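## Task

Turn the inspection scope inside the hand, using the fingers only, until its lens points the same way the palm faces, whatever the hand's orientation. The lens sits on the short barrel, at the end away from the wider cap. The scope must never touch anything except the hand and must never leave it. For this check the wrist camera, its post and the arm's last link count as part of the hand. At the end: the handle stands upright in the closed fist. The scope is clear of the wrist, the camera, its post and the arm. The grip is firm enough that the scope stays put under any turning or moving of the hand. No hand motor reads moving or overload, and none is building toward a shutdown (a motor that was off from the start is ignored).

## Robot and tools

Robot: a single UR7e-type arm carrying a right-handed, four-digit, 16-motor hand (index, middle, ring, thumb). The scope must be rolled by finger motion; the arm mostly just holds the hand still.

Frames. Poses, velocities, Hand target and camera poses are in the arm's base frame, which sits at about (0,0,0.016) m in the scene and is nearly level. Scene +z is up, and +y is to the left when looking along +x. Offsets in a command follow the Hand target's own axes:
- +z runs along the straightened fingers toward their tips.
- +x crosses the palm away from the thumb.
- +y points out of the palm face. The palm face itself lies at y = -0.062 m.
A fixed mast near the wrist on the palm side can collide with things.

execute_actions(actions, cameras). actions is a list of actions. Each action is a list of up to 15 rows, one per 1/30 s step; a short list repeats its last row. Each row is exactly 24 numbers, all in [-1, 1]:
- dx, dy, dz, rx, ry, rz: an offset of the hand point, not a pose. It is measured from the Hand target at the start of that action, in the Hand target's axes. 1.0 equals 0.6 m for translation or 180 degrees for rotation. rx, ry, rz form one rotation vector. Every row counts from that same start, and a repeated offset moves the hand again.
- 16 motor goals, in this order: index_mcp, index_abd, index_pip, index_dip, thumb_cmc, thumb_axl, thumb_mcp, thumb_ipl, middle_mcp, middle_abd, middle_pip, middle_dip, ring_mcp, ring_abd, ring_pip, ring_dip. These are absolute goal angles scaled linearly between each hinge's two stops.
- Moving toward -1 curls the fingers: _mcp bends at the knuckle, _pip and _dip bend the middle and last hinges, and _abd swings the finger away from the thumb. For the thumb, cmc swings it in front of the palm, axl rotates it about its own line, and mcp and ipl bend it.
- Straight values: _mcp 0.75, _abd 0.00, _pip 0.58, _dip 0.70, thumb_cmc 0.71, thumb_axl 0.68, thumb_mcp 0.23, thumb_ipl 0.17.
- current_limit: maps -1..+1 onto a current cap of 0..550 mA per motor. It starts at +0.4.
- speed: set-point rate of (speed+1)/2 × 8.5 rad/s. It starts at -0.6.
The last values sent stay in force. To keep the hand unchanged, resend the previous 16 goals plus limit and speed; at scene start, read them from a result first, since a 0 is itself a goal. An empty actions list returns the full state and all camera images.

move(target, speed, blend, stop_force, zero, blocking, cameras). target is one 24-number row, or a list of up to 15 rows. The first six numbers are offsets from the current Hand target in its axes, same scale as above; every row in a list counts from that same start. speed is in m/s, from 0.002 to 3.6 (default 0.25); rotation is limited to twice that in rad/s. blend is a corner radius in m. stop_force (3 to 120 N) halts the move on a felt push; leave it out when backing off a contact. Use zero with stop_force only. blocking=false returns early while the move runs. Hand numbers in a target are sent at the start or on arrival. The result adds a move: line with done, off_target, held, moving or fault, plus any limits that acted.

Other tools:
- wait(seconds 0–10) lets time pass.
- stop brakes a running move.
- zoom_image(camera, region [x0,y0,x1,y1] pixels, at most 504×504) enlarges part of the latest image from cam_high, cam_near or cam_wrist. Each image is 896×504.
- zero_wrist_force re-zeros the wrist sensor.
- read_manual gives licence texts only.
- finished_scene(scene 1 or 2) ends the scene for good; calls after it in the same reply run in the next scene.

Results:
- end_effector_position (m) and quat_wxyz in the base frame, plus velocities.
- Hand target: the last commanded pose after clipping; the next offsets count from it.
- Joint positions and torques, and Wrist force/torque along the end effector's axes.
- For the hand, one entry per motor in the order above: hand_goal, hand_measured, hand_current_ma (positive pushes toward -1), and hand_state. hand_state reads moving, goal, blocked (at rest short of its goal and pressing) or overload.
- hand_current_limit and hand_speed show the current settings.

Gripping. A finger presses only while its goal lies past the object's surface, and presses harder the further past, up to the cap. Each motor counts the time its current is at or above 495 mA, in either direction. After 5 s it shuts off for 10 s and drops its hold, so keep goals only slightly past contact.

Avoid:
- Forces near 150 N on any part, or contact torque at a joint's limit (wrist joints 25.4 N m). Either stops the arm for 10 s, and during that stop hand commands are lost.
- Commanding targets beyond a firm contact; this stiff arm faults easily.
- Letting the scope drop or be flung, and fast arm motion while holding it.
- Motor heat: MOTOR HOT appears at 70 °C, and at 85 °C the brakes lock for 30–60 s or more.
- Paths that pass near the arm's base.

The controller clips each commanded orientation to within 32 degrees of the measured one. The arm may rest short of its target; send the remaining gap as an offset.

Each tool is called after "Call:" by a JSON object that holds its "fn" and its "kwargs".

## Session

Call:
{"fn": "execute_actions", "kwargs": {"actions": []}}

Scene clock: 0.00 s.
end_effector_position=(+0.4500, +0.1000, +0.5001) hand_goal=(+0.866, +0.024, -0.584, -0.786, -0.734, +0.822, -0.286, -0.922, +0.834, +0.000, -1.000, -0.250, +0.834, -0.012, -1.000, -0.252) hand_measured=(+0.904, +0.024, -0.542, -0.780, -0.762, +0.834, -0.274, -0.940, +0.816, +0.000, -0.946, -0.134, +0.822, -0.016, -0.944, -0.136) hand_current_ma=(+111, +1, +117, +10, -72, +31, +33, -58, -42, -1, +164, +385, -28, -5, +171, +385) hand_state=(blocked, goal, blocked, goal, blocked, goal, goal, goal, goal, goal, blocked, blocked, goal, goal, blocked, blocked) hand_current_limit=0.40 hand_speed=-0.60 end_effector_quat_wxyz=(+0.707, +0.000, +0.707, +0.000)
Joint positions: [-0.58 -1.999 2.452 -3.594 -0.991 -1.571]
Joint velocities: within noise
Joint torques (N m): no reading
Motor temperatures (°C): [30 24 31 37 37 36]
Wrist force (N): no reading
Wrist torque (N m): no reading
Wrist force, peak (N): no reading
Hand target: +0.4500, +0.1000, +0.5001; +0.707, +0.000, +0.707, +0.000

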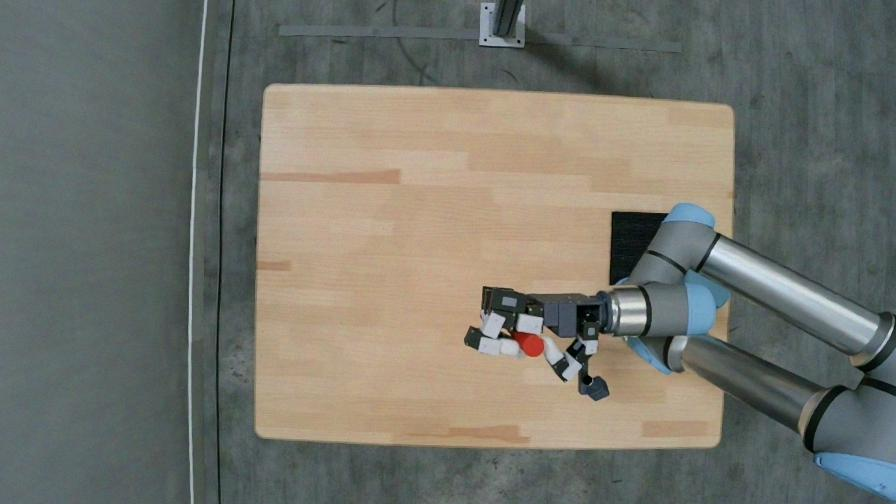

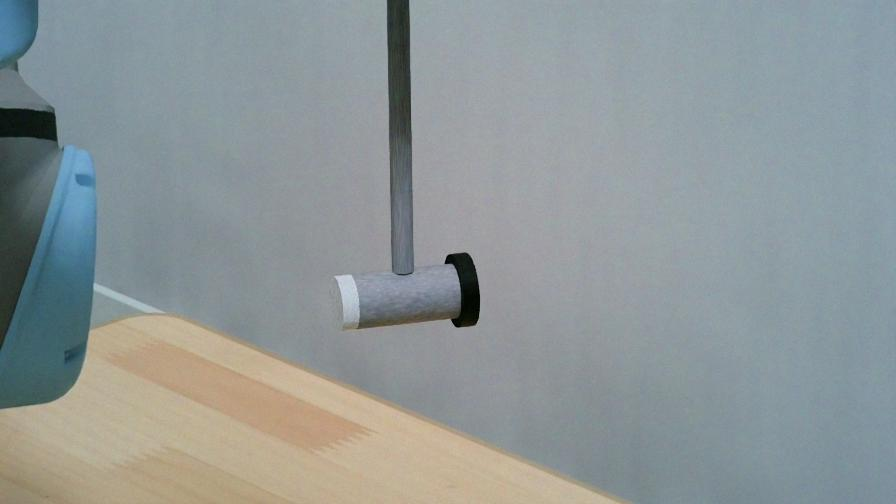

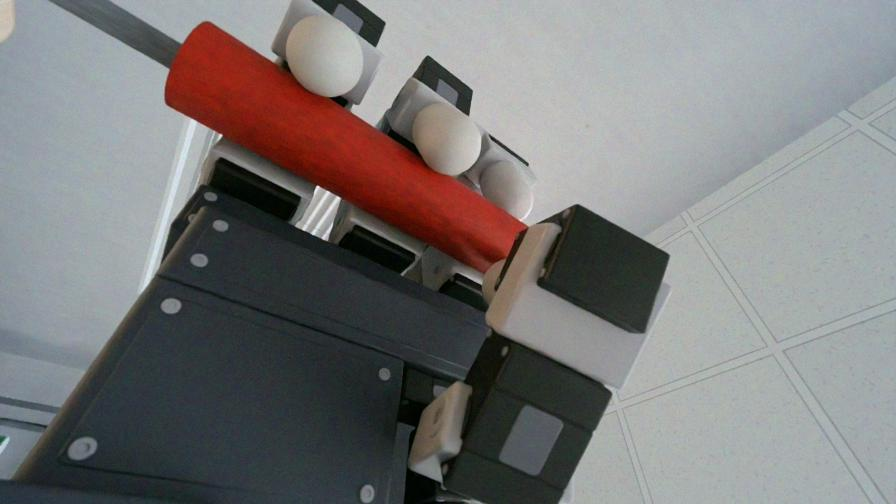

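Call:
{"fn": "zoom_image", "kwargs": {"camera": "cam_near", "region": [300, 230, 510, 350]}}

Call:
{"fn": "execute_actions", "kwargs": {"actions": [[[0,0,0,0,0,0,0.866,0.024,-0.4,-0.4,-0.734,0.822,-0.286,-0.922,0.834,0,-1,-0.25,0.834,-0.012,-1,-0.252,0.4,-0.6]],[[0,0,0,0,0,0,0.834,0.0,-0.6,0.1,-0.734,0.822,-0.286,-0.922,0.834,0,-1,-0.25,0.834,-0.012,-1,-0.252,0.4,-0.6]],[[0,0,0,0,0,0,0.834,0.0,-0.95,0.1,-0.734,0.822,-0.286,-0.922,0.834,0,-1,-0.25,0.834,-0.012,-1,-0.252,0.4,-0.6]],[[0,0,0,0,0,0,0.834,0.0,-1,-0.25,-0.734,0.822,-0.286,-0.922,0.834,0,-1,-0.25,0.834,-0.012,-1,-0.252,0.4,-0.6]]], "cameras": ["cam_near","cam_wrist"]}}

Scaled by 2.400 from the camera's 896x504 image, which has a finer 1280x720 frame.

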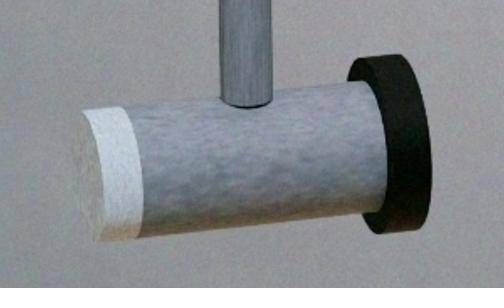

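Scene clock: 85.77 s.
end_effector_position=(+0.4500, +0.1000, +0.5001) hand_goal=(+0.834, +0.000, -1.000, -0.250, -0.734, +0.822, -0.286, -0.922, +0.834, +0.000, -1.000, -0.250, +0.834, -0.012, -1.000, -0.252) hand_measured=(+0.816, +0.000, -0.948, -0.124, -0.750, +0.832, -0.274, -0.924, +0.830, +0.000, -0.936, -0.148, +0.828, -0.014, -0.942, -0.142) hand_current_ma=(-43, +1, +154, +385, -36, +23, +34, -3, -5, +1, +206, +370, -12, -3, +183, +385) hand_state=(goal, goal, blocked, blocked, goal, goal, goal, goal, goal, goal, blocked, blocked, goal, goal, blocked, blocked) hand_current_limit=0.40 hand_speed=-0.60 end_effector_quat_wxyz=(+0.707, +0.000, +0.707, +0.000)
Joint positions: [-0.58 -1.999 2.452 -3.594 -0.991 -1.571]
Joint torques (N m): [4.52 3.11 -21.18 -3.24 -0.43 -1.6]
Wrist force (N): [-0.4 0.2 -0.3]
Wrist torque (N m): [0.05 0.05 -0.03]
Wrist force, peak (N): [-0.7 -0.1 -0.3]
Hand target: +0.4500, +0.1000, +0.5001; +0.707, +0.000, +0.707, +0.000
Off the commanded pose: 0.000 m, 0 deg.
Images, in order (width x height): cam_near 896x504, cam_wrist 896x504.

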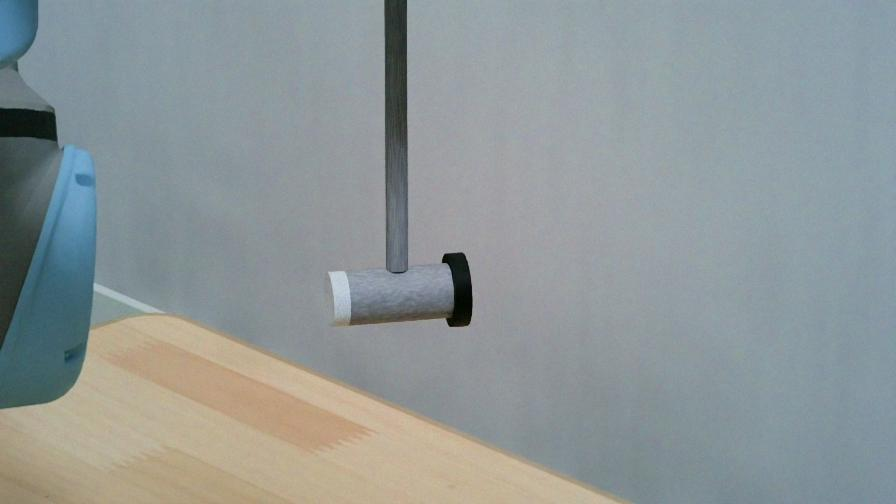

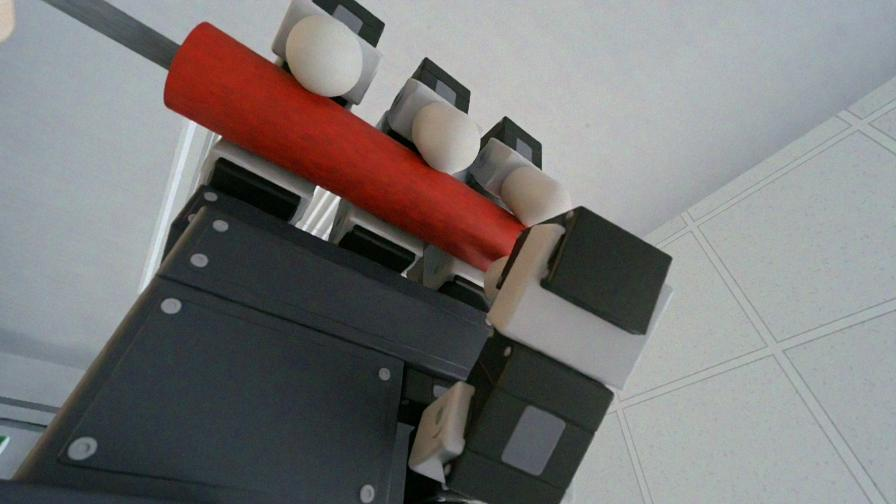

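Call:
{"fn": "execute_actions", "kwargs": {"actions": [[[0,0,0,0,0,0,0.834,0,-1,-0.25,-0.734,0.822,-0.286,-0.922,0.834,0,-1,-0.25,0.834,0,-1,0.15,0.4,-0.6]],[[0,0,0,0,0,0,0.834,0,-1,-0.25,-0.734,0.822,-0.286,-0.922,0.834,0,-1,-0.25,0.616,0,-1,0.15,0.4,-0.6]],[[0,0,0,0,0,0,0.834,0,-1,-0.25,-0.734,0.822,-0.286,-0.922,0.834,0,-1,-0.25,0.616,0,-1,-0.25,0.4,-0.6]],[[0,0,0,0,0,0,0.834,0,-1,-0.25,-0.734,0.822,-0.286,-0.922,0.834,0,-1,0.15,0.616,0,-1,-0.25,0.4,-0.6]],[[0,0,0,0,0,0,0.834,0,-1,-0.25,-0.734,0.822,-0.286,-0.922,0.616,0,-1,0.15,0.616,0,-1,-0.25,0.4,-0.6]],[[0,0,0,0,0,0,0.834,0,-1,-0.25,-0.734,0.822,-0.286,-0.922,0.616,0,-1,-0.25,0.616,0,-1,-0.25,0.4,-0.6]]], "cameras": ["cam_near","cam_wrist"]}}

Scene clock: 102.90 s.
end_effector_position=(+0.4500, +0.1000, +0.5001) hand_goal=(+0.834, +0.000, -1.000, -0.250, -0.734, +0.822, -0.286, -0.922, +0.616, +0.000, -1.000, -0.250, +0.616, +0.000, -1.000, -0.250) hand_measured=(+0.834, +0.004, -0.922, -0.148, -0.748, +0.826, -0.260, -0.924, +0.640, +0.004, -0.954, -0.074, +0.610, +0.002, -0.934, -0.114) hand_current_ma=(+0, +6, +267, +370, -31, +7, +95, -6, +61, +5, +137, +385, -11, +3, +214, +385) hand_state=(goal, goal, blocked, blocked, goal, goal, blocked, goal, blocked, goal, blocked, blocked, goal, goal, blocked, blocked) hand_current_limit=0.40 hand_speed=-0.60 end_effector_quat_wxyz=(+0.707, +0.000, +0.707, +0.000)
Joint positions: [-0.58 -1.999 2.452 -3.594 -0.991 -1.571]
Joint torques (N m): [7.3 5.59 -22.5 -3.62 -0.52 -2.32]
Wrist force (N): [0.0 0.0 0.0]
Wrist torque (N m): [0.00 -0.02 -0.03]
Wrist force, peak (N): [-0.6 0.3 -0.5]
Hand target: +0.4500, +0.1000, +0.5001; +0.707, +0.000, +0.707, +0.000
Off the commanded pose: 0.000 m, 0 deg.
Images, in order (width x height): cam_near 896x504, cam_wrist 896x504.

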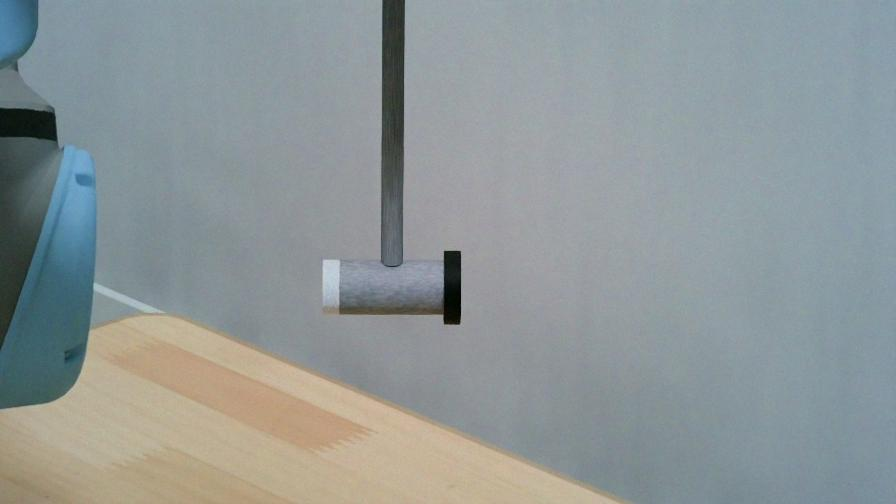

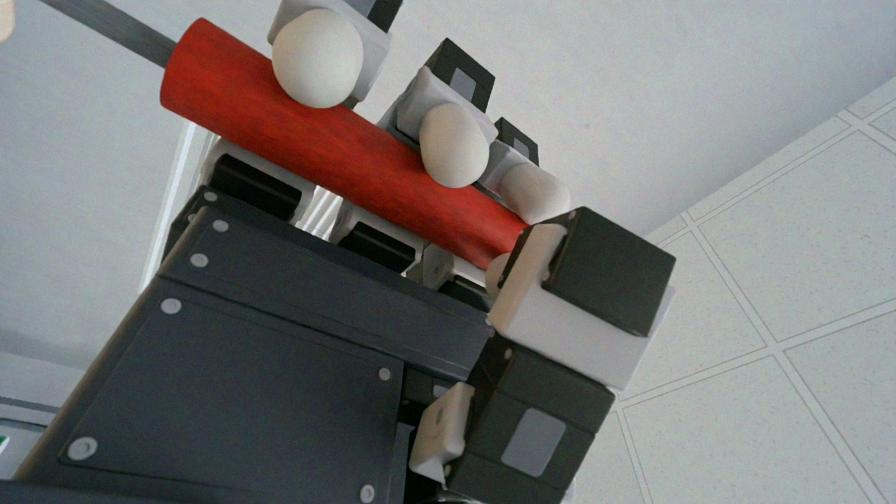

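Call:
{"fn": "execute_actions", "kwargs": {"actions": [[[0,0,0,0,0,0,0.834,0,-1,0.15,-0.734,0.822,-0.286,-0.922,0.616,0,-1,-0.25,0.616,0,-1,-0.25,0.4,-0.6]],[[0,0,0,0,0,0,0.65,0,-1,0.15,-0.734,0.822,-0.286,-0.922,0.616,0,-1,-0.25,0.616,0,-1,-0.25,0.4,-0.6]],[[0,0,0,0,0,0,0.65,0,-1,-0.25,-0.734,0.822,-0.286,-0.922,0.616,0,-1,-0.25,0.616,0,-1,-0.25,0.4,-0.6]],[[0,0,0,0,0,0,0.65,0,-1,-0.25,-0.734,0.822,-0.1,-0.922,0.616,0,-1,-0.25,0.616,0,-1,-0.25,0.4,-0.8]],[[0,0,0,0,0,0,0.72,0,-0.99,-0.3,-0.734,0.822,-0.1,-0.922,0.69,0,-0.99,-0.3,0.69,0,-0.99,-0.3,0.4,-0.8]],[[0,0,0,0,0,0,0.78,0,-0.95,-0.33,-0.734,0.822,-0.1,-0.922,0.77,0,-0.95,-0.33,0.77,0,-0.95,-0.33,0.4,-0.8]]], "cameras": ["cam_near","cam_wrist"]}}

Scene clock: 114.87 s.
end_effector_position=(+0.4500, +0.1000, +0.5001) hand_goal=(+0.780, +0.000, -0.950, -0.330, -0.734, +0.822, -0.100, -0.922, +0.770, +0.000, -0.950, -0.330, +0.770, +0.000, -0.950, -0.330) hand_measured=(+0.770, +0.002, -0.896, -0.130, -0.744, +0.820, -0.102, -0.924, +0.772, +0.012, -0.876, -0.196, +0.766, +0.008, -0.898, -0.182) hand_current_ma=(-22, +3, +161, +385, -19, -4, -2, -4, +2, +19, +248, +385, -8, +14, +160, +385) hand_state=(goal, goal, blocked, blocked, goal, goal, goal, goal, goal, goal, blocked, blocked, goal, goal, blocked, blocked) hand_current_limit=0.40 hand_speed=-0.80 end_effector_quat_wxyz=(+0.707, +0.000, +0.707, +0.000)
Joint positions: [-0.58 -1.999 2.452 -3.594 -0.991 -1.571]
Joint torques (N m): [8.25 5.35 -23.66 -4.03 -0.78 -2.22]
Wrist force (N): [-0.4 0.3 -0.1]
Wrist torque (N m): [0.03 0.04 -0.05]
Wrist force, peak (N): [-0.4 -0.1 -0.6]
Hand target: +0.4500, +0.1000, +0.5001; +0.707, +0.000, +0.707, +0.000
Off the commanded pose: 0.000 m, 0 deg.
Images, in order (width x height): cam_near 896x504, cam_wrist 896x504.

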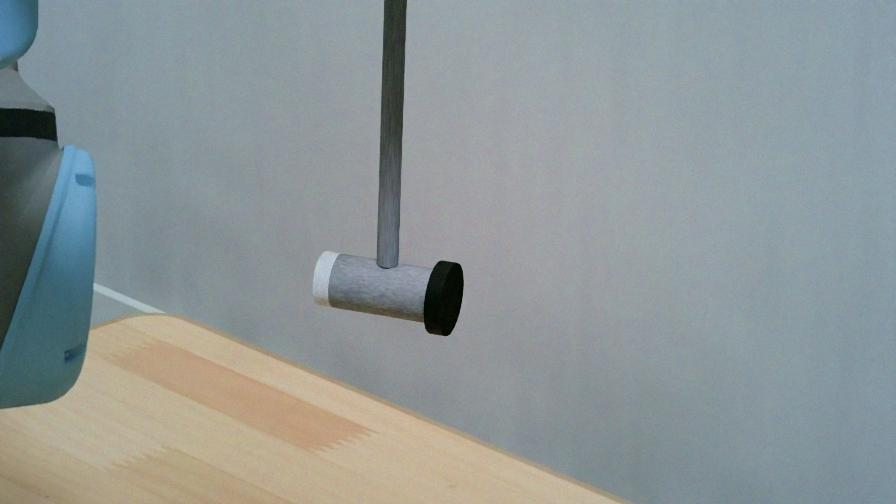

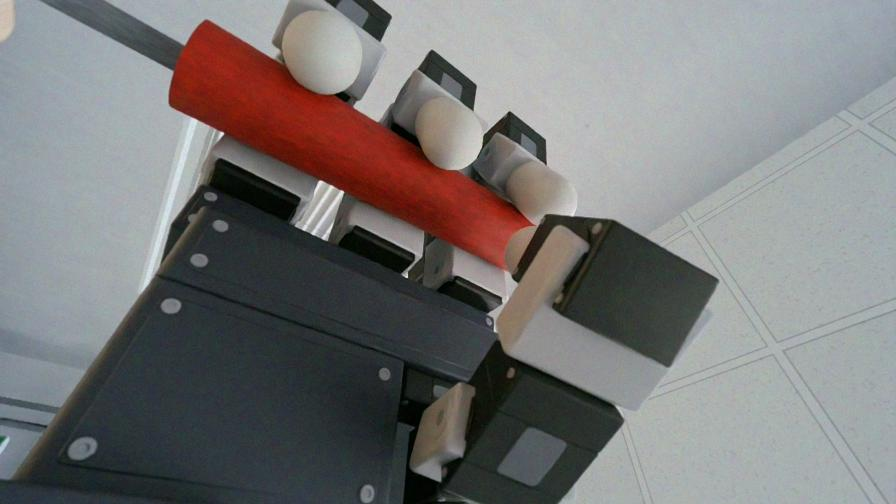

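Call:
{"fn": "execute_actions", "kwargs": {"actions": [[[0,0,0,0,0,0,0.83,0,-0.87,-0.36,-0.734,0.822,0,-0.922,0.83,0,-0.87,-0.36,0.83,0,-0.87,-0.36,0.4,-0.8]],[[0,0,0,0,0,0,0.84,0,-0.78,-0.42,-0.734,0.822,0,-0.922,0.84,0,-0.78,-0.42,0.84,0,-0.78,-0.42,0.4,-0.8]],[[0,0,0,0,0,0,0.84,0,-0.68,-0.48,-0.734,0.822,0,-0.922,0.84,0,-0.68,-0.48,0.84,0,-0.68,-0.48,0.4,-0.8]]], "cameras": ["cam_near","cam_wrist"]}}

Scene clock: 121.13 s.
end_effector_position=(+0.4500, +0.1000, +0.5001) hand_goal=(+0.840, +0.000, -0.680, -0.480, -0.734, +0.822, +0.000, -0.922, +0.840, +0.000, -0.680, -0.480, +0.840, +0.000, -0.680, -0.480) hand_measured=(+0.836, +0.002, -0.664, -0.416, -0.744, +0.820, -0.002, -0.924, +0.846, +0.012, -0.654, -0.444, +0.834, +0.008, -0.672, -0.442) hand_current_ma=(-6, +2, +38, +205, -19, -4, -2, -4, +10, +19, +67, +97, -11, +14, +16, +106) hand_state=(goal, goal, goal, blocked, goal, goal, goal, goal, goal, goal, blocked, blocked, goal, goal, goal, blocked) hand_current_limit=0.40 hand_speed=-0.80 end_effector_quat_wxyz=(+0.707, +0.000, +0.707, +0.000)
Joint positions: [-0.58 -1.999 2.452 -3.594 -0.991 -1.571]
Joint torques (N m): [10.69 4.17 -24.13 -3.61 -0.76 -2.35]
Wrist force (N): [-0.2 0.1 0.0]
Wrist torque (N m): [0.02 0.02 -0.02]
Wrist force, peak (N): [-0.9 0.1 -0.1]
Hand target: +0.4500, +0.1000, +0.5001; +0.707, +0.000, +0.707, +0.000
Off the commanded pose: 0.000 m, 0 deg.
Images, in order (width x height): cam_near 896x504, cam_wrist 896x504.

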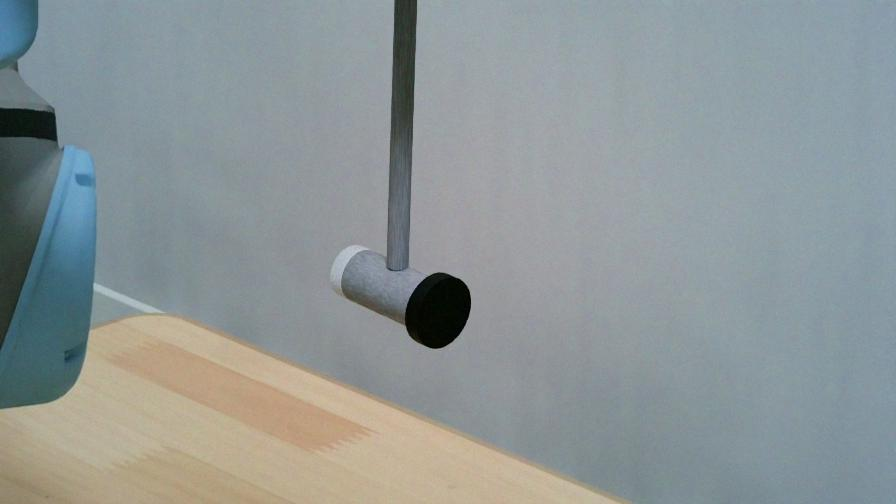

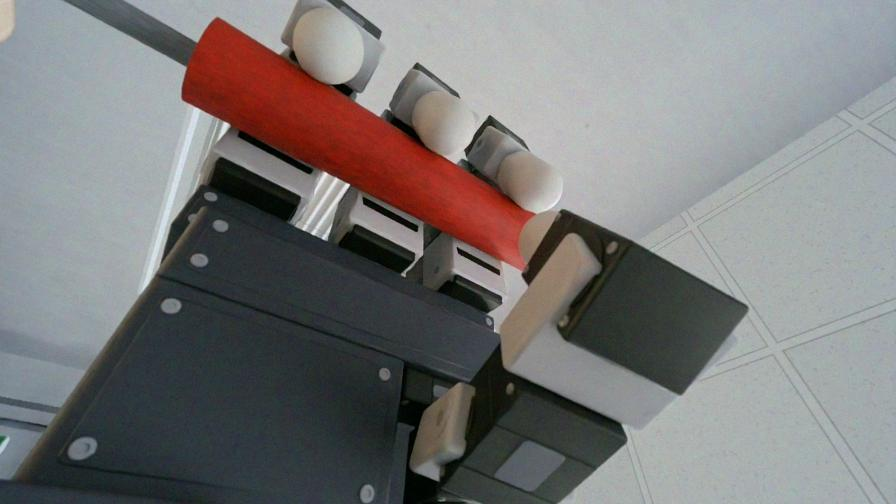

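Call:
{"fn": "execute_actions", "kwargs": {"actions": [[[0,0,0,0,0,0,0.84,0,-0.7,-0.6,-0.734,0.822,0,-0.697,0.84,0,-0.7,-0.6,0.84,0,-0.7,-0.6,0.4,-0.6]],[[0,0,0,0,0,0,0.84,0,-0.7,-0.6,-0.734,0.822,-0.33,-0.697,0.84,0,-0.7,-0.6,0.84,0,-0.7,-0.6,0.4,-0.6]],[[0,0,0,0,0,0,0.84,0,-0.7,-0.6,-0.734,0.822,-0.33,-0.697,0.84,0,-0.7,-0.6,0.84,0,-0.7,-0.6,0.4,-0.6]],[[0,0,0,0,0,0,0.84,0,-0.7,-0.6,-0.734,0.822,-0.33,-0.697,0.84,0,-0.7,-0.6,0.84,0,-0.7,0.05,0.4,-0.6]],[[0,0,0,0,0,0,0.84,0,-0.7,-0.6,-0.734,0.822,-0.33,-0.697,0.84,0,-0.7,-0.6,0.753,0,-0.95,0.05,0.4,-0.6]],[[0,0,0,0,0,0,0.84,0,-0.7,-0.6,-0.734,0.822,-0.33,-0.697,0.84,0,-0.7,-0.6,0.753,0,-0.95,-0.32,0.4,-0.6]]], "cameras": ["cam_near","cam_wrist"]}}

Scene clock: 146.70 s.
end_effector_position=(+0.4500, +0.1000, +0.5001) hand_goal=(+0.840, +0.000, -0.700, -0.600, -0.734, +0.822, -0.330, -0.696, +0.840, +0.000, -0.700, -0.600, +0.754, +0.000, -0.950, -0.320) hand_measured=(+0.840, -0.004, -0.656, -0.434, -0.744, +0.820, -0.326, -0.698, +0.836, +0.004, -0.634, -0.472, +0.764, +0.002, -0.904, -0.100) hand_current_ma=(-1, -4, +126, +385, -19, -4, +8, -4, -8, +7, +213, +385, +22, +1, +136, +385) hand_state=(goal, goal, blocked, blocked, goal, goal, goal, goal, goal, goal, blocked, blocked, goal, goal, blocked, blocked) hand_current_limit=0.40 hand_speed=-0.60 end_effector_quat_wxyz=(+0.707, +0.000, +0.707, +0.000)
Joint positions: [-0.58 -1.999 2.452 -3.594 -0.991 -1.571]
Joint torques (N m): [11.67 4.73 -23.6 -3.65 -0.79 -2.53]
Wrist force (N): [-0.3 0.2 -0.4]
Wrist torque (N m): [0.06 0.05 -0.02]
Wrist force, peak (N): [-0.7 0.1 -0.3]
Hand target: +0.4500, +0.1000, +0.5001; +0.707, +0.000, +0.707, +0.000
Off the commanded pose: 0.000 m, 0 deg.
Images, in order (width x height): cam_near 896x504, cam_wrist 896x504.

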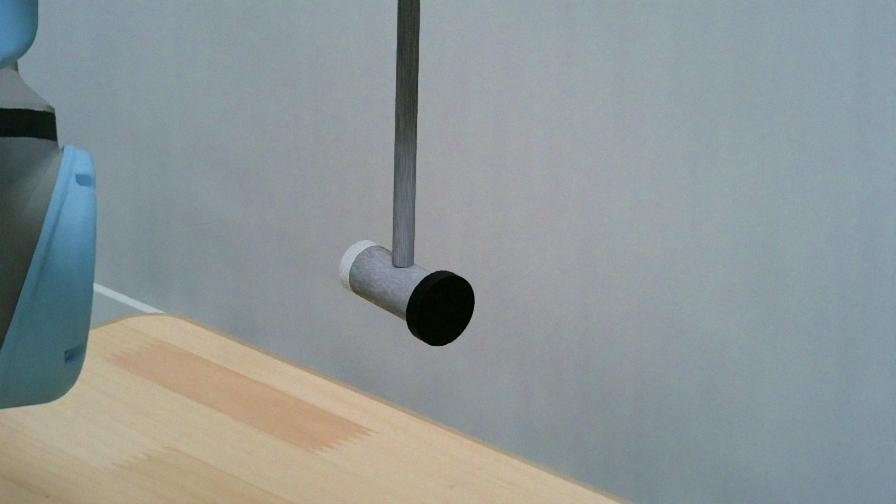

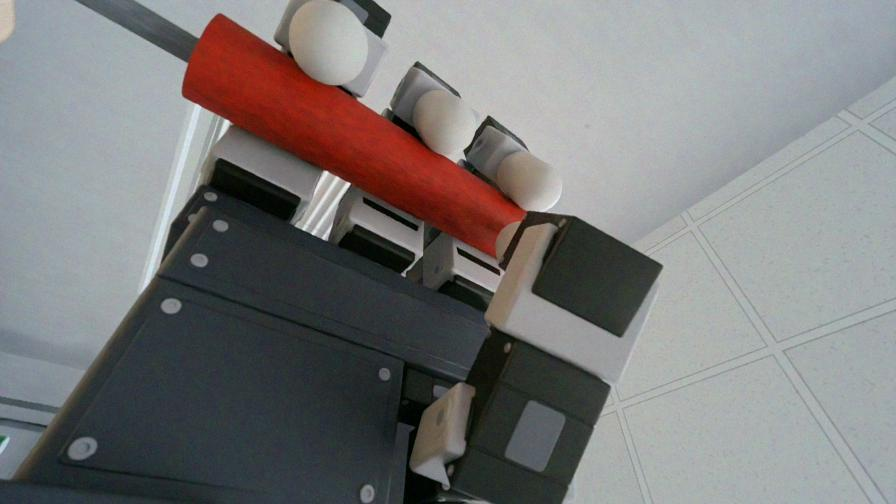

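Call:
{"fn": "execute_actions", "kwargs": {"actions": [[[0,0,0,0,0,0,0.84,0,-0.7,-0.6,-0.734,0.822,-0.33,-0.697,0.84,0,-0.7,0.05,0.753,0,-0.95,-0.32,0.4,-0.6]],[[0,0,0,0,0,0,0.84,0,-0.7,-0.6,-0.734,0.822,-0.33,-0.697,0.753,0,-0.95,0.05,0.753,0,-0.95,-0.32,0.4,-0.6]],[[0,0,0,0,0,0,0.84,0,-0.7,-0.6,-0.734,0.822,-0.33,-0.697,0.753,0,-0.95,-0.32,0.753,0,-0.95,-0.32,0.4,-0.6]],[[0,0,0,0,0,0,0.84,0,-0.7,0.05,-0.734,0.822,-0.33,-0.697,0.753,0,-0.95,-0.32,0.753,0,-0.95,-0.32,0.4,-0.6]],[[0,0,0,0,0,0,0.753,0,-0.95,0.05,-0.734,0.822,-0.33,-0.697,0.753,0,-0.95,-0.32,0.753,0,-0.95,-0.32,0.4,-0.6]],[[0,0,0,0,0,0,0.753,0,-0.95,-0.32,-0.734,0.822,-0.33,-0.697,0.753,0,-0.95,-0.32,0.753,0,-0.95,-0.32,0.4,-0.6]],[[0,0,0,0,0,0,0.8,0,-0.87,-0.4,-0.734,0.822,-0.33,-0.697,0.8,0,-0.87,-0.4,0.8,0,-0.87,-0.4,0.4,-0.8]],[[0,0,0,0,0,0,0.83,0,-0.78,-0.47,-0.734,0.822,-0.33,-0.697,0.83,0,-0.78,-0.47,0.83,0,-0.78,-0.47,0.4,-0.8]]], "cameras": ["cam_near","cam_wrist"]}}

Scene clock: 164.30 s.
end_effector_position=(+0.4500, +0.1000, +0.5001) hand_goal=(+0.830, +0.000, -0.780, -0.470, -0.734, +0.822, -0.330, -0.696, +0.830, +0.000, -0.780, -0.470, +0.830, +0.000, -0.780, -0.470) hand_measured=(+0.828, -0.002, -0.736, -0.262, -0.744, +0.820, -0.326, -0.698, +0.828, +0.006, -0.732, -0.308, +0.828, +0.008, -0.730, -0.350) hand_current_ma=(-3, -2, +130, +385, -19, -4, +7, -4, -4, +7, +140, +385, -3, +13, +152, +385) hand_state=(goal, goal, blocked, blocked, goal, goal, goal, goal, goal, goal, blocked, blocked, goal, goal, blocked, blocked) hand_current_limit=0.40 hand_speed=-0.80 end_effector_quat_wxyz=(+0.707, +0.000, +0.707, +0.000)
Joint positions: [-0.58 -1.999 2.452 -3.594 -0.991 -1.571]
Joint torques (N m): [12.9 3.99 -25.41 -3.59 -0.95 -2.48]
Wrist force (N): [0.0 0.3 -0.3]
Wrist torque (N m): [0.05 0.01 0.01]
Wrist force, peak (N): [-0.7 0.5 -0.1]
Hand target: +0.4500, +0.1000, +0.5001; +0.707, +0.000, +0.707, +0.000
Off the commanded pose: 0.000 m, 0 deg.
Images, in order (width x height): cam_near 896x504, cam_wrist 896x504.

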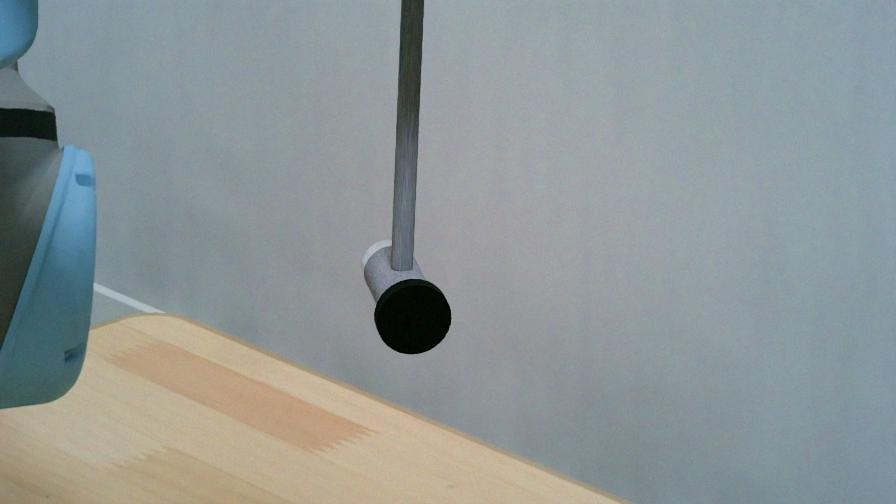

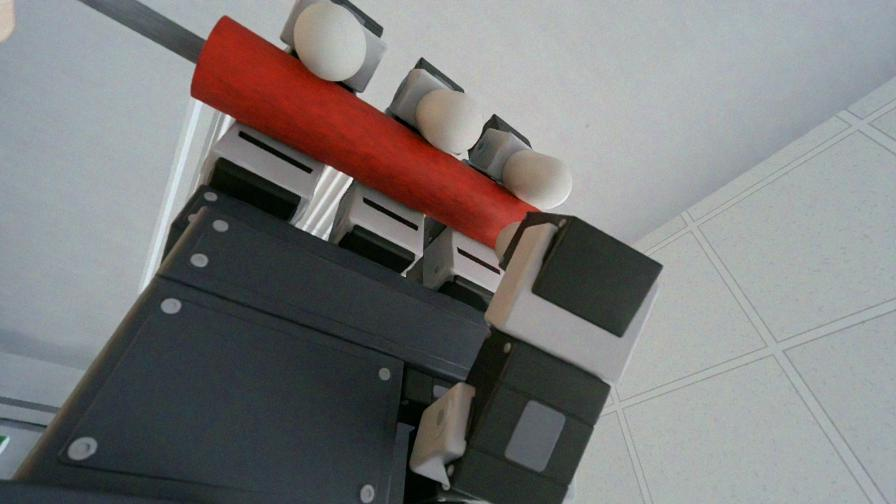

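Call:
{"fn": "move", "kwargs": {"target": [0,0,0.05,0,0,0,0.83,0,-0.78,-0.5,-0.734,0.822,-0.33,-0.697,0.83,0,-0.78,-0.5,0.83,0,-0.78,-0.5,0.4,-0.8], "speed": 0.06, "cameras": ["cam_near","cam_high"]}}

Call:
{"fn": "move", "kwargs": {"target": [0,0.05,-0.05,0,0,0,0.83,0,-0.78,-0.5,-0.734,0.822,-0.33,-0.697,0.83,0,-0.78,-0.5,0.83,0,-0.78,-0.5,0.4,-0.8], "speed": 0.06, "cameras": ["cam_near"]}}

Scene clock: 191.03 s.
end_effector_position=(+0.4799, +0.1000, +0.5001) hand_goal=(+0.830, +0.000, -0.780, -0.500, -0.734, +0.822, -0.330, -0.696, +0.830, +0.000, -0.780, -0.500, +0.830, +0.000, -0.780, -0.500) hand_measured=(+0.828, -0.002, -0.736, -0.262, -0.744, +0.820, -0.326, -0.698, +0.828, +0.006, -0.732, -0.308, +0.828, +0.008, -0.730, -0.350) hand_current_ma=(-3, -2, +130, +385, -19, -4, +7, -4, -4, +7, +141, +385, -3, +13, +153, +385) hand_state=(goal, goal, blocked, blocked, goal, goal, goal, goal, goal, goal, blocked, blocked, goal, goal, blocked, blocked) hand_current_limit=0.40 hand_speed=-0.80 end_effector_quat_wxyz=(+0.707, +0.000, +0.707, +0.000)
Joint positions: [-0.501 -1.885 2.388 -3.645 -1.07 -1.571]
Joint torques (N m): [13.11 2.66 -28.74 -4.15 -1.89 2.22]
Wrist force (N): [-0.5 0.1 -0.5]
Wrist torque (N m): [0.05 0.06 -0.09]
Wrist force, peak (N): [-0.7 -0.1 -0.3]
Hand target: +0.4800, +0.1000, +0.5001; +0.707, +0.000, +0.707, +0.000
Off the commanded pose: 0.000 m, 0 deg.
move: done
Images, in order (width x height): cam_high 896x504, cam_near 896x504.

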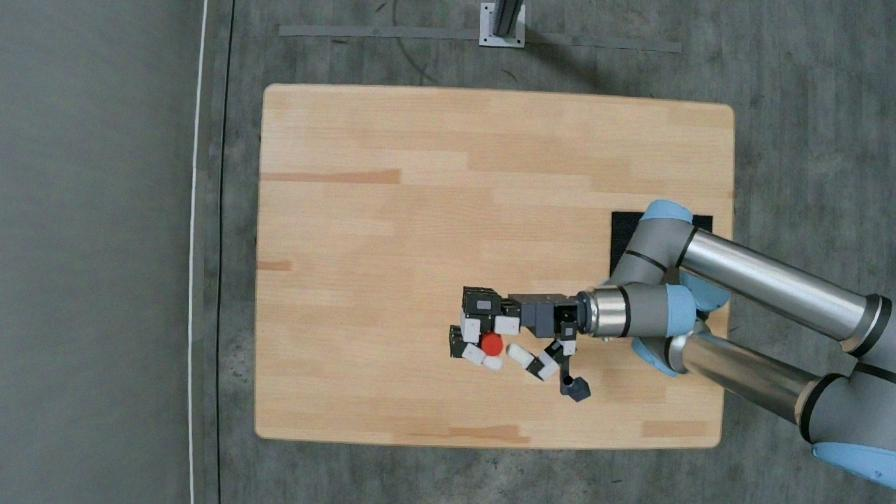

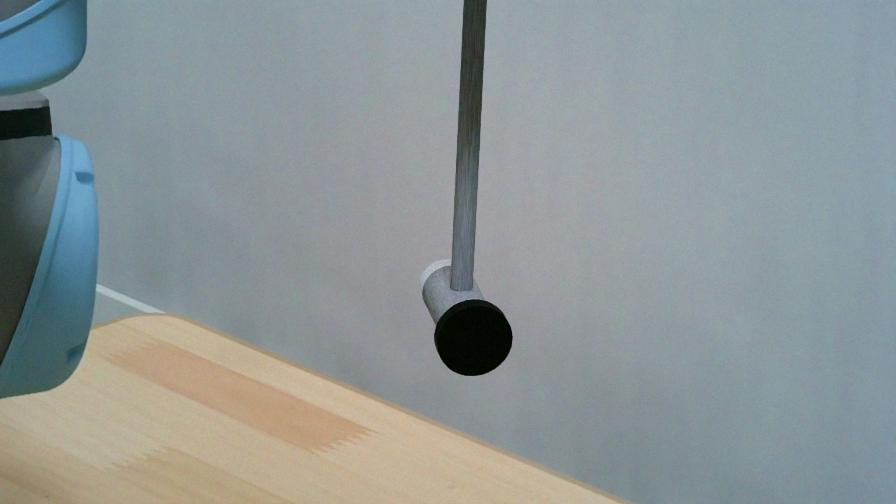

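Scene clock: 192.20 s.
end_effector_position=(+0.4500, +0.1299, +0.5001) hand_goal=(+0.830, +0.000, -0.780, -0.500, -0.734, +0.822, -0.330, -0.696, +0.830, +0.000, -0.780, -0.500, +0.830, +0.000, -0.780, -0.500) hand_measured=(+0.828, -0.002, -0.736, -0.264, -0.744, +0.820, -0.326, -0.698, +0.828, +0.006, -0.732, -0.308, +0.828, +0.008, -0.730, -0.350) hand_current_ma=(-3, -2, +131, +385, -19, -4, +7, -4, -4, +7, +141, +385, -2, +13, +153, +385) hand_state=(goal, goal, blocked, blocked, goal, goal, goal, goal, goal, goal, blocked, blocked, goal, goal, blocked, blocked) hand_current_limit=0.40 hand_speed=-0.80 end_effector_quat_wxyz=(+0.707, +0.000, +0.707, +0.000)
Joint positions: [-0.433 -1.983 2.443 -3.602 -1.138 -1.57]
Joint torques (N m): [13.34 -7.7 -12.76 0.22 -1.63 -1.89]
Wrist force (N): [0.0 0.3 -0.2]
Wrist torque (N m): [0.05 0.02 -0.10]
Wrist force, peak (N): [-0.2 0.8 -0.2]
Hand target: +0.4500, +0.1300, +0.5001; +0.707, +0.000, +0.707, +0.000
Off the commanded pose: 0.000 m, 0 deg.
move: done
Images, in order (width x height): cam_near 896x504.

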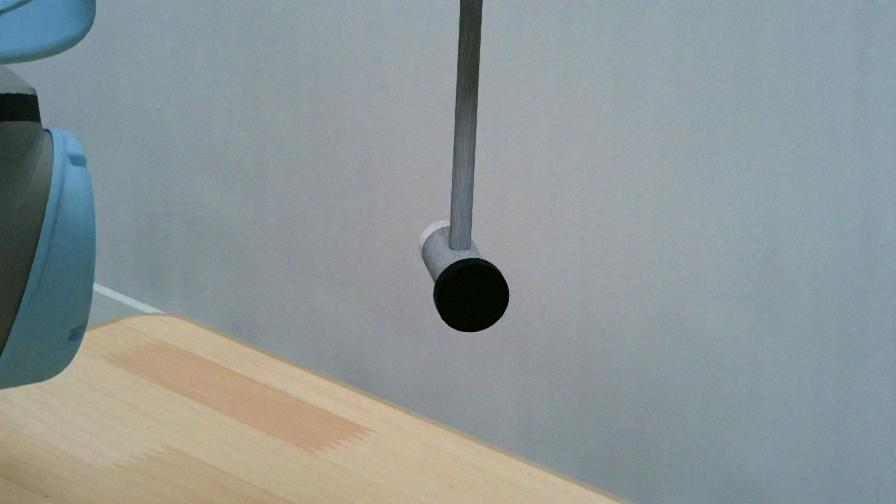

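Call:
{"fn": "execute_actions", "kwargs": {"actions": [[[0,0,0,0,0,0,0.84,0,-0.68,-0.58,-0.734,0.822,-0.33,-0.697,0.84,0,-0.68,-0.58,0.84,0,-0.68,-0.58,0.4,-0.8]],[[0,0,0,0,0,0,0.84,0,-0.6,-0.64,-0.734,0.822,-0.33,-0.697,0.84,0,-0.6,-0.64,0.84,0,-0.6,-0.64,0.4,-0.8]],[[0,0,0,0,0,0,0.84,0,-0.6,-0.64,-0.734,0.822,-0.33,-0.697,0.84,0,-0.6,-0.64,0.84,0,-0.6,0.05,0.4,-0.6]],[[0,0,0,0,0,0,0.84,0,-0.6,-0.64,-0.734,0.822,-0.33,-0.697,0.84,0,-0.6,-0.64,0.79,0,-0.88,0.05,0.4,-0.6]],[[0,0,0,0,0,0,0.84,0,-0.6,-0.64,-0.734,0.822,-0.33,-0.697,0.84,0,-0.6,-0.64,0.79,0,-0.88,-0.4,0.4,-0.6]]], "cameras": ["all"]}}

Scene clock: 214.30 s.
end_effector_position=(+0.4500, +0.1300, +0.5001) hand_goal=(+0.840, +0.000, -0.600, -0.640, -0.734, +0.822, -0.330, -0.696, +0.840, +0.000, -0.600, -0.640, +0.790, +0.000, -0.880, -0.400) hand_measured=(+0.844, -0.004, -0.562, -0.452, -0.744, +0.820, -0.326, -0.698, +0.830, +0.002, -0.544, -0.514, +0.808, +0.002, -0.834, -0.138) hand_current_ma=(+5, -6, +106, +385, -19, -4, +7, -4, -23, +2, +175, +385, +42, +1, +132, +385) hand_state=(goal, goal, blocked, blocked, goal, goal, goal, goal, goal, goal, blocked, blocked, goal, goal, blocked, blocked) hand_current_limit=0.40 hand_speed=-0.60 end_effector_quat_wxyz=(+0.707, +0.000, +0.707, +0.000)
Joint positions: [-0.433 -1.983 2.443 -3.602 -1.138 -1.571]
Joint torques (N m): [11.92 -6.01 -14.51 -0.65 -1.13 -2.34]
Wrist force (N): [-0.1 0.2 0.0]
Wrist torque (N m): [0.03 0.03 -0.08]
Wrist force, peak (N): [-0.6 0.3 0.3]
Hand target: +0.4500, +0.1300, +0.5001; +0.707, +0.000, +0.707, +0.000
Off the commanded pose: 0.000 m, 0 deg.

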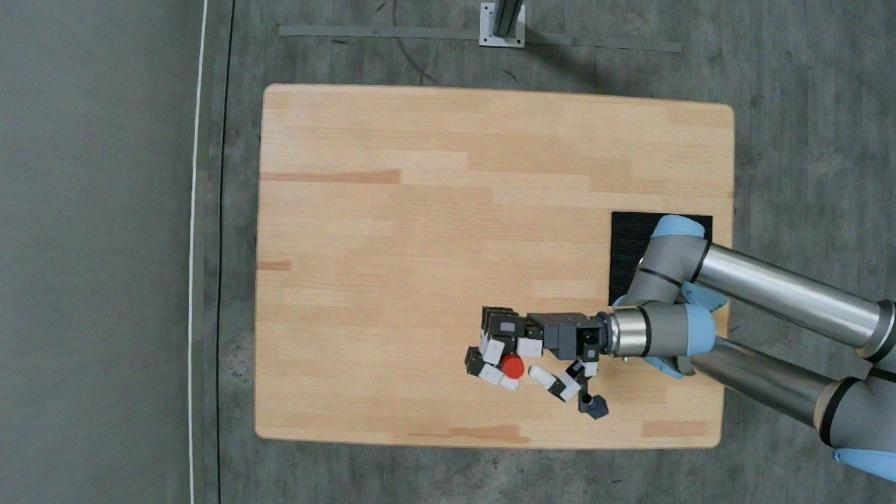

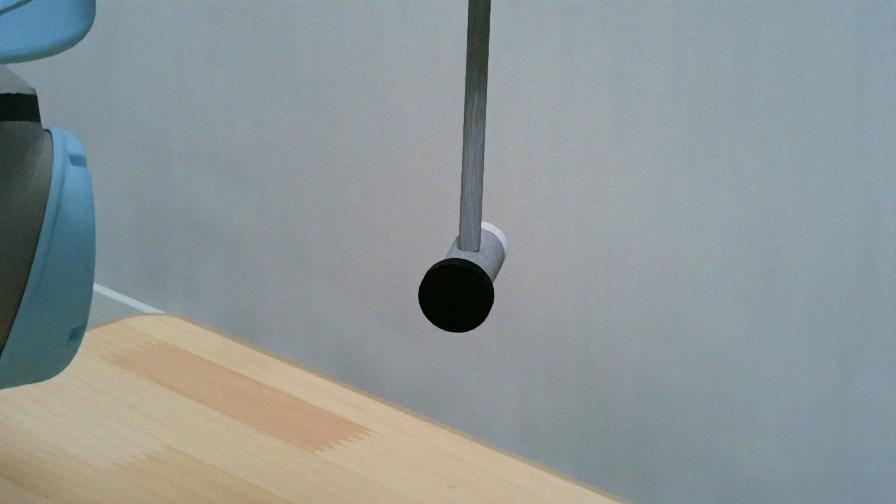

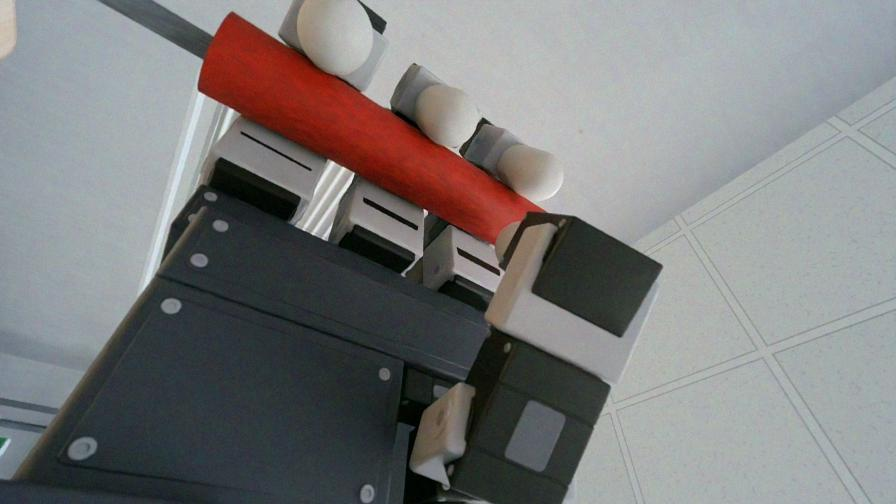

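Call:
{"fn": "execute_actions", "kwargs": {"actions": [[[0,0,0,0,0,0,0.84,0,-0.6,-0.64,-0.734,0.822,-0.33,-0.697,0.84,0,-0.6,0.05,0.79,0,-0.88,-0.4,0.4,-0.6]],[[0,0,0,0,0,0,0.84,0,-0.6,-0.64,-0.734,0.822,-0.33,-0.697,0.79,0,-0.88,0.05,0.79,0,-0.88,-0.4,0.4,-0.6]],[[0,0,0,0,0,0,0.84,0,-0.6,-0.64,-0.734,0.822,-0.33,-0.697,0.79,0,-0.88,-0.4,0.79,0,-0.88,-0.4,0.4,-0.6]],[[0,0,0,0,0,0,0.84,0,-0.6,0.05,-0.734,0.822,-0.33,-0.697,0.79,0,-0.88,-0.4,0.79,0,-0.88,-0.4,0.4,-0.6]],[[0,0,0,0,0,0,0.79,0,-0.88,0.05,-0.734,0.822,-0.33,-0.697,0.79,0,-0.88,-0.4,0.79,0,-0.88,-0.4,0.4,-0.6]],[[0,0,0,0,0,0,0.79,0,-0.88,-0.4,-0.734,0.822,-0.33,-0.697,0.79,0,-0.88,-0.4,0.79,0,-0.88,-0.4,0.4,-0.6]],[[0,0,0,0,0,0,0.82,0,-0.8,-0.48,-0.734,0.822,-0.33,-0.697,0.82,0,-0.8,-0.48,0.82,0,-0.8,-0.48,0.4,-0.8]],[[0,0,0,0,0,0,0.84,0,-0.7,-0.57,-0.734,0.822,-0.33,-0.697,0.84,0,-0.7,-0.57,0.84,0,-0.7,-0.57,0.4,-0.8]],[[0,0,0,0,0,0,0.84,0,-0.62,-0.63,-0.734,0.822,-0.33,-0.697,0.84,0,-0.62,-0.63,0.84,0,-0.62,-0.63,0.4,-0.8]]], "cameras": ["all"]}}

Scene clock: 231.90 s.
end_effector_position=(+0.4500, +0.1300, +0.5001) hand_goal=(+0.840, +0.000, -0.620, -0.630, -0.734, +0.822, -0.330, -0.696, +0.840, +0.000, -0.620, -0.630, +0.840, +0.000, -0.620, -0.630) hand_measured=(+0.840, -0.008, -0.572, -0.386, -0.744, +0.820, -0.326, -0.698, +0.838, -0.006, -0.588, -0.386, +0.834, +0.004, -0.578, -0.434) hand_current_ma=(+1, -12, +144, +385, -19, -4, +7, -4, -3, -7, +85, +385, -12, +4, +122, +385) hand_state=(goal, goal, blocked, blocked, goal, goal, goal, goal, goal, goal, blocked, blocked, goal, goal, blocked, blocked) hand_current_limit=0.40 hand_speed=-0.80 end_effector_quat_wxyz=(+0.707, +0.000, +0.707, +0.000)
Joint positions: [-0.433 -1.983 2.443 -3.602 -1.138 -1.571]
Joint torques (N m): [10.44 -2.35 -22.34 -2.76 1.27 -1.67]
Wrist force (N): [0.0 0.0 0.0]
Wrist torque (N m): [0.01 0.03 -0.07]
Wrist force, peak (N): [-0.7 0.2 -0.3]
Hand target: +0.4500, +0.1300, +0.5001; +0.707, +0.000, +0.707, +0.000
Off the commanded pose: 0.000 m, 0 deg.

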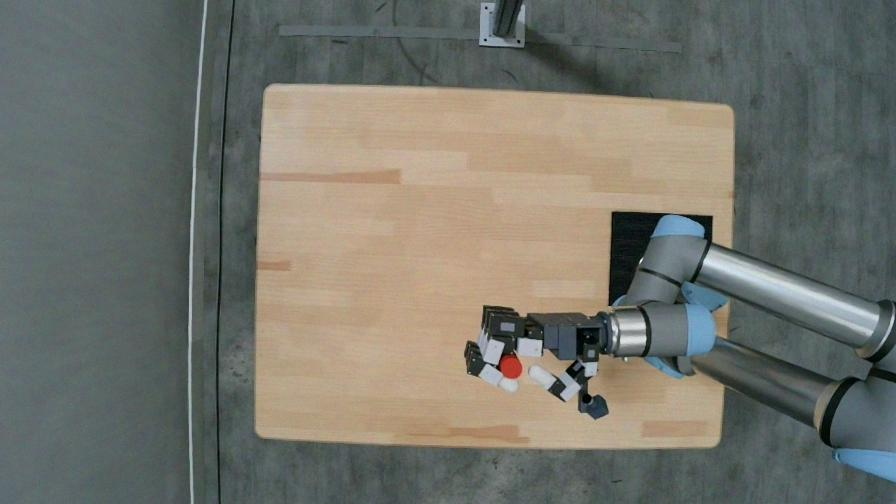

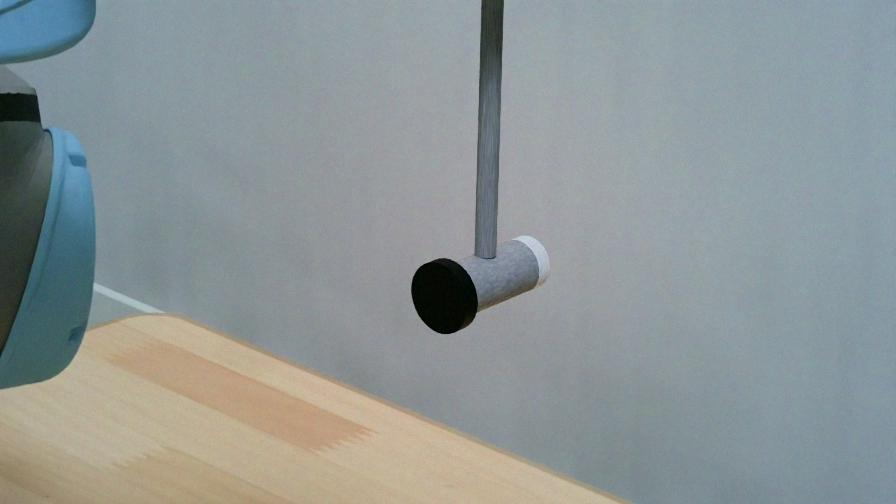

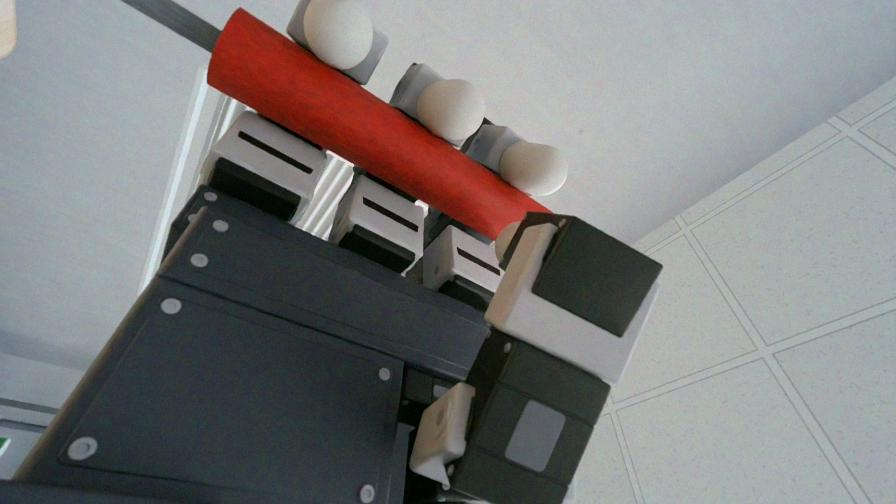

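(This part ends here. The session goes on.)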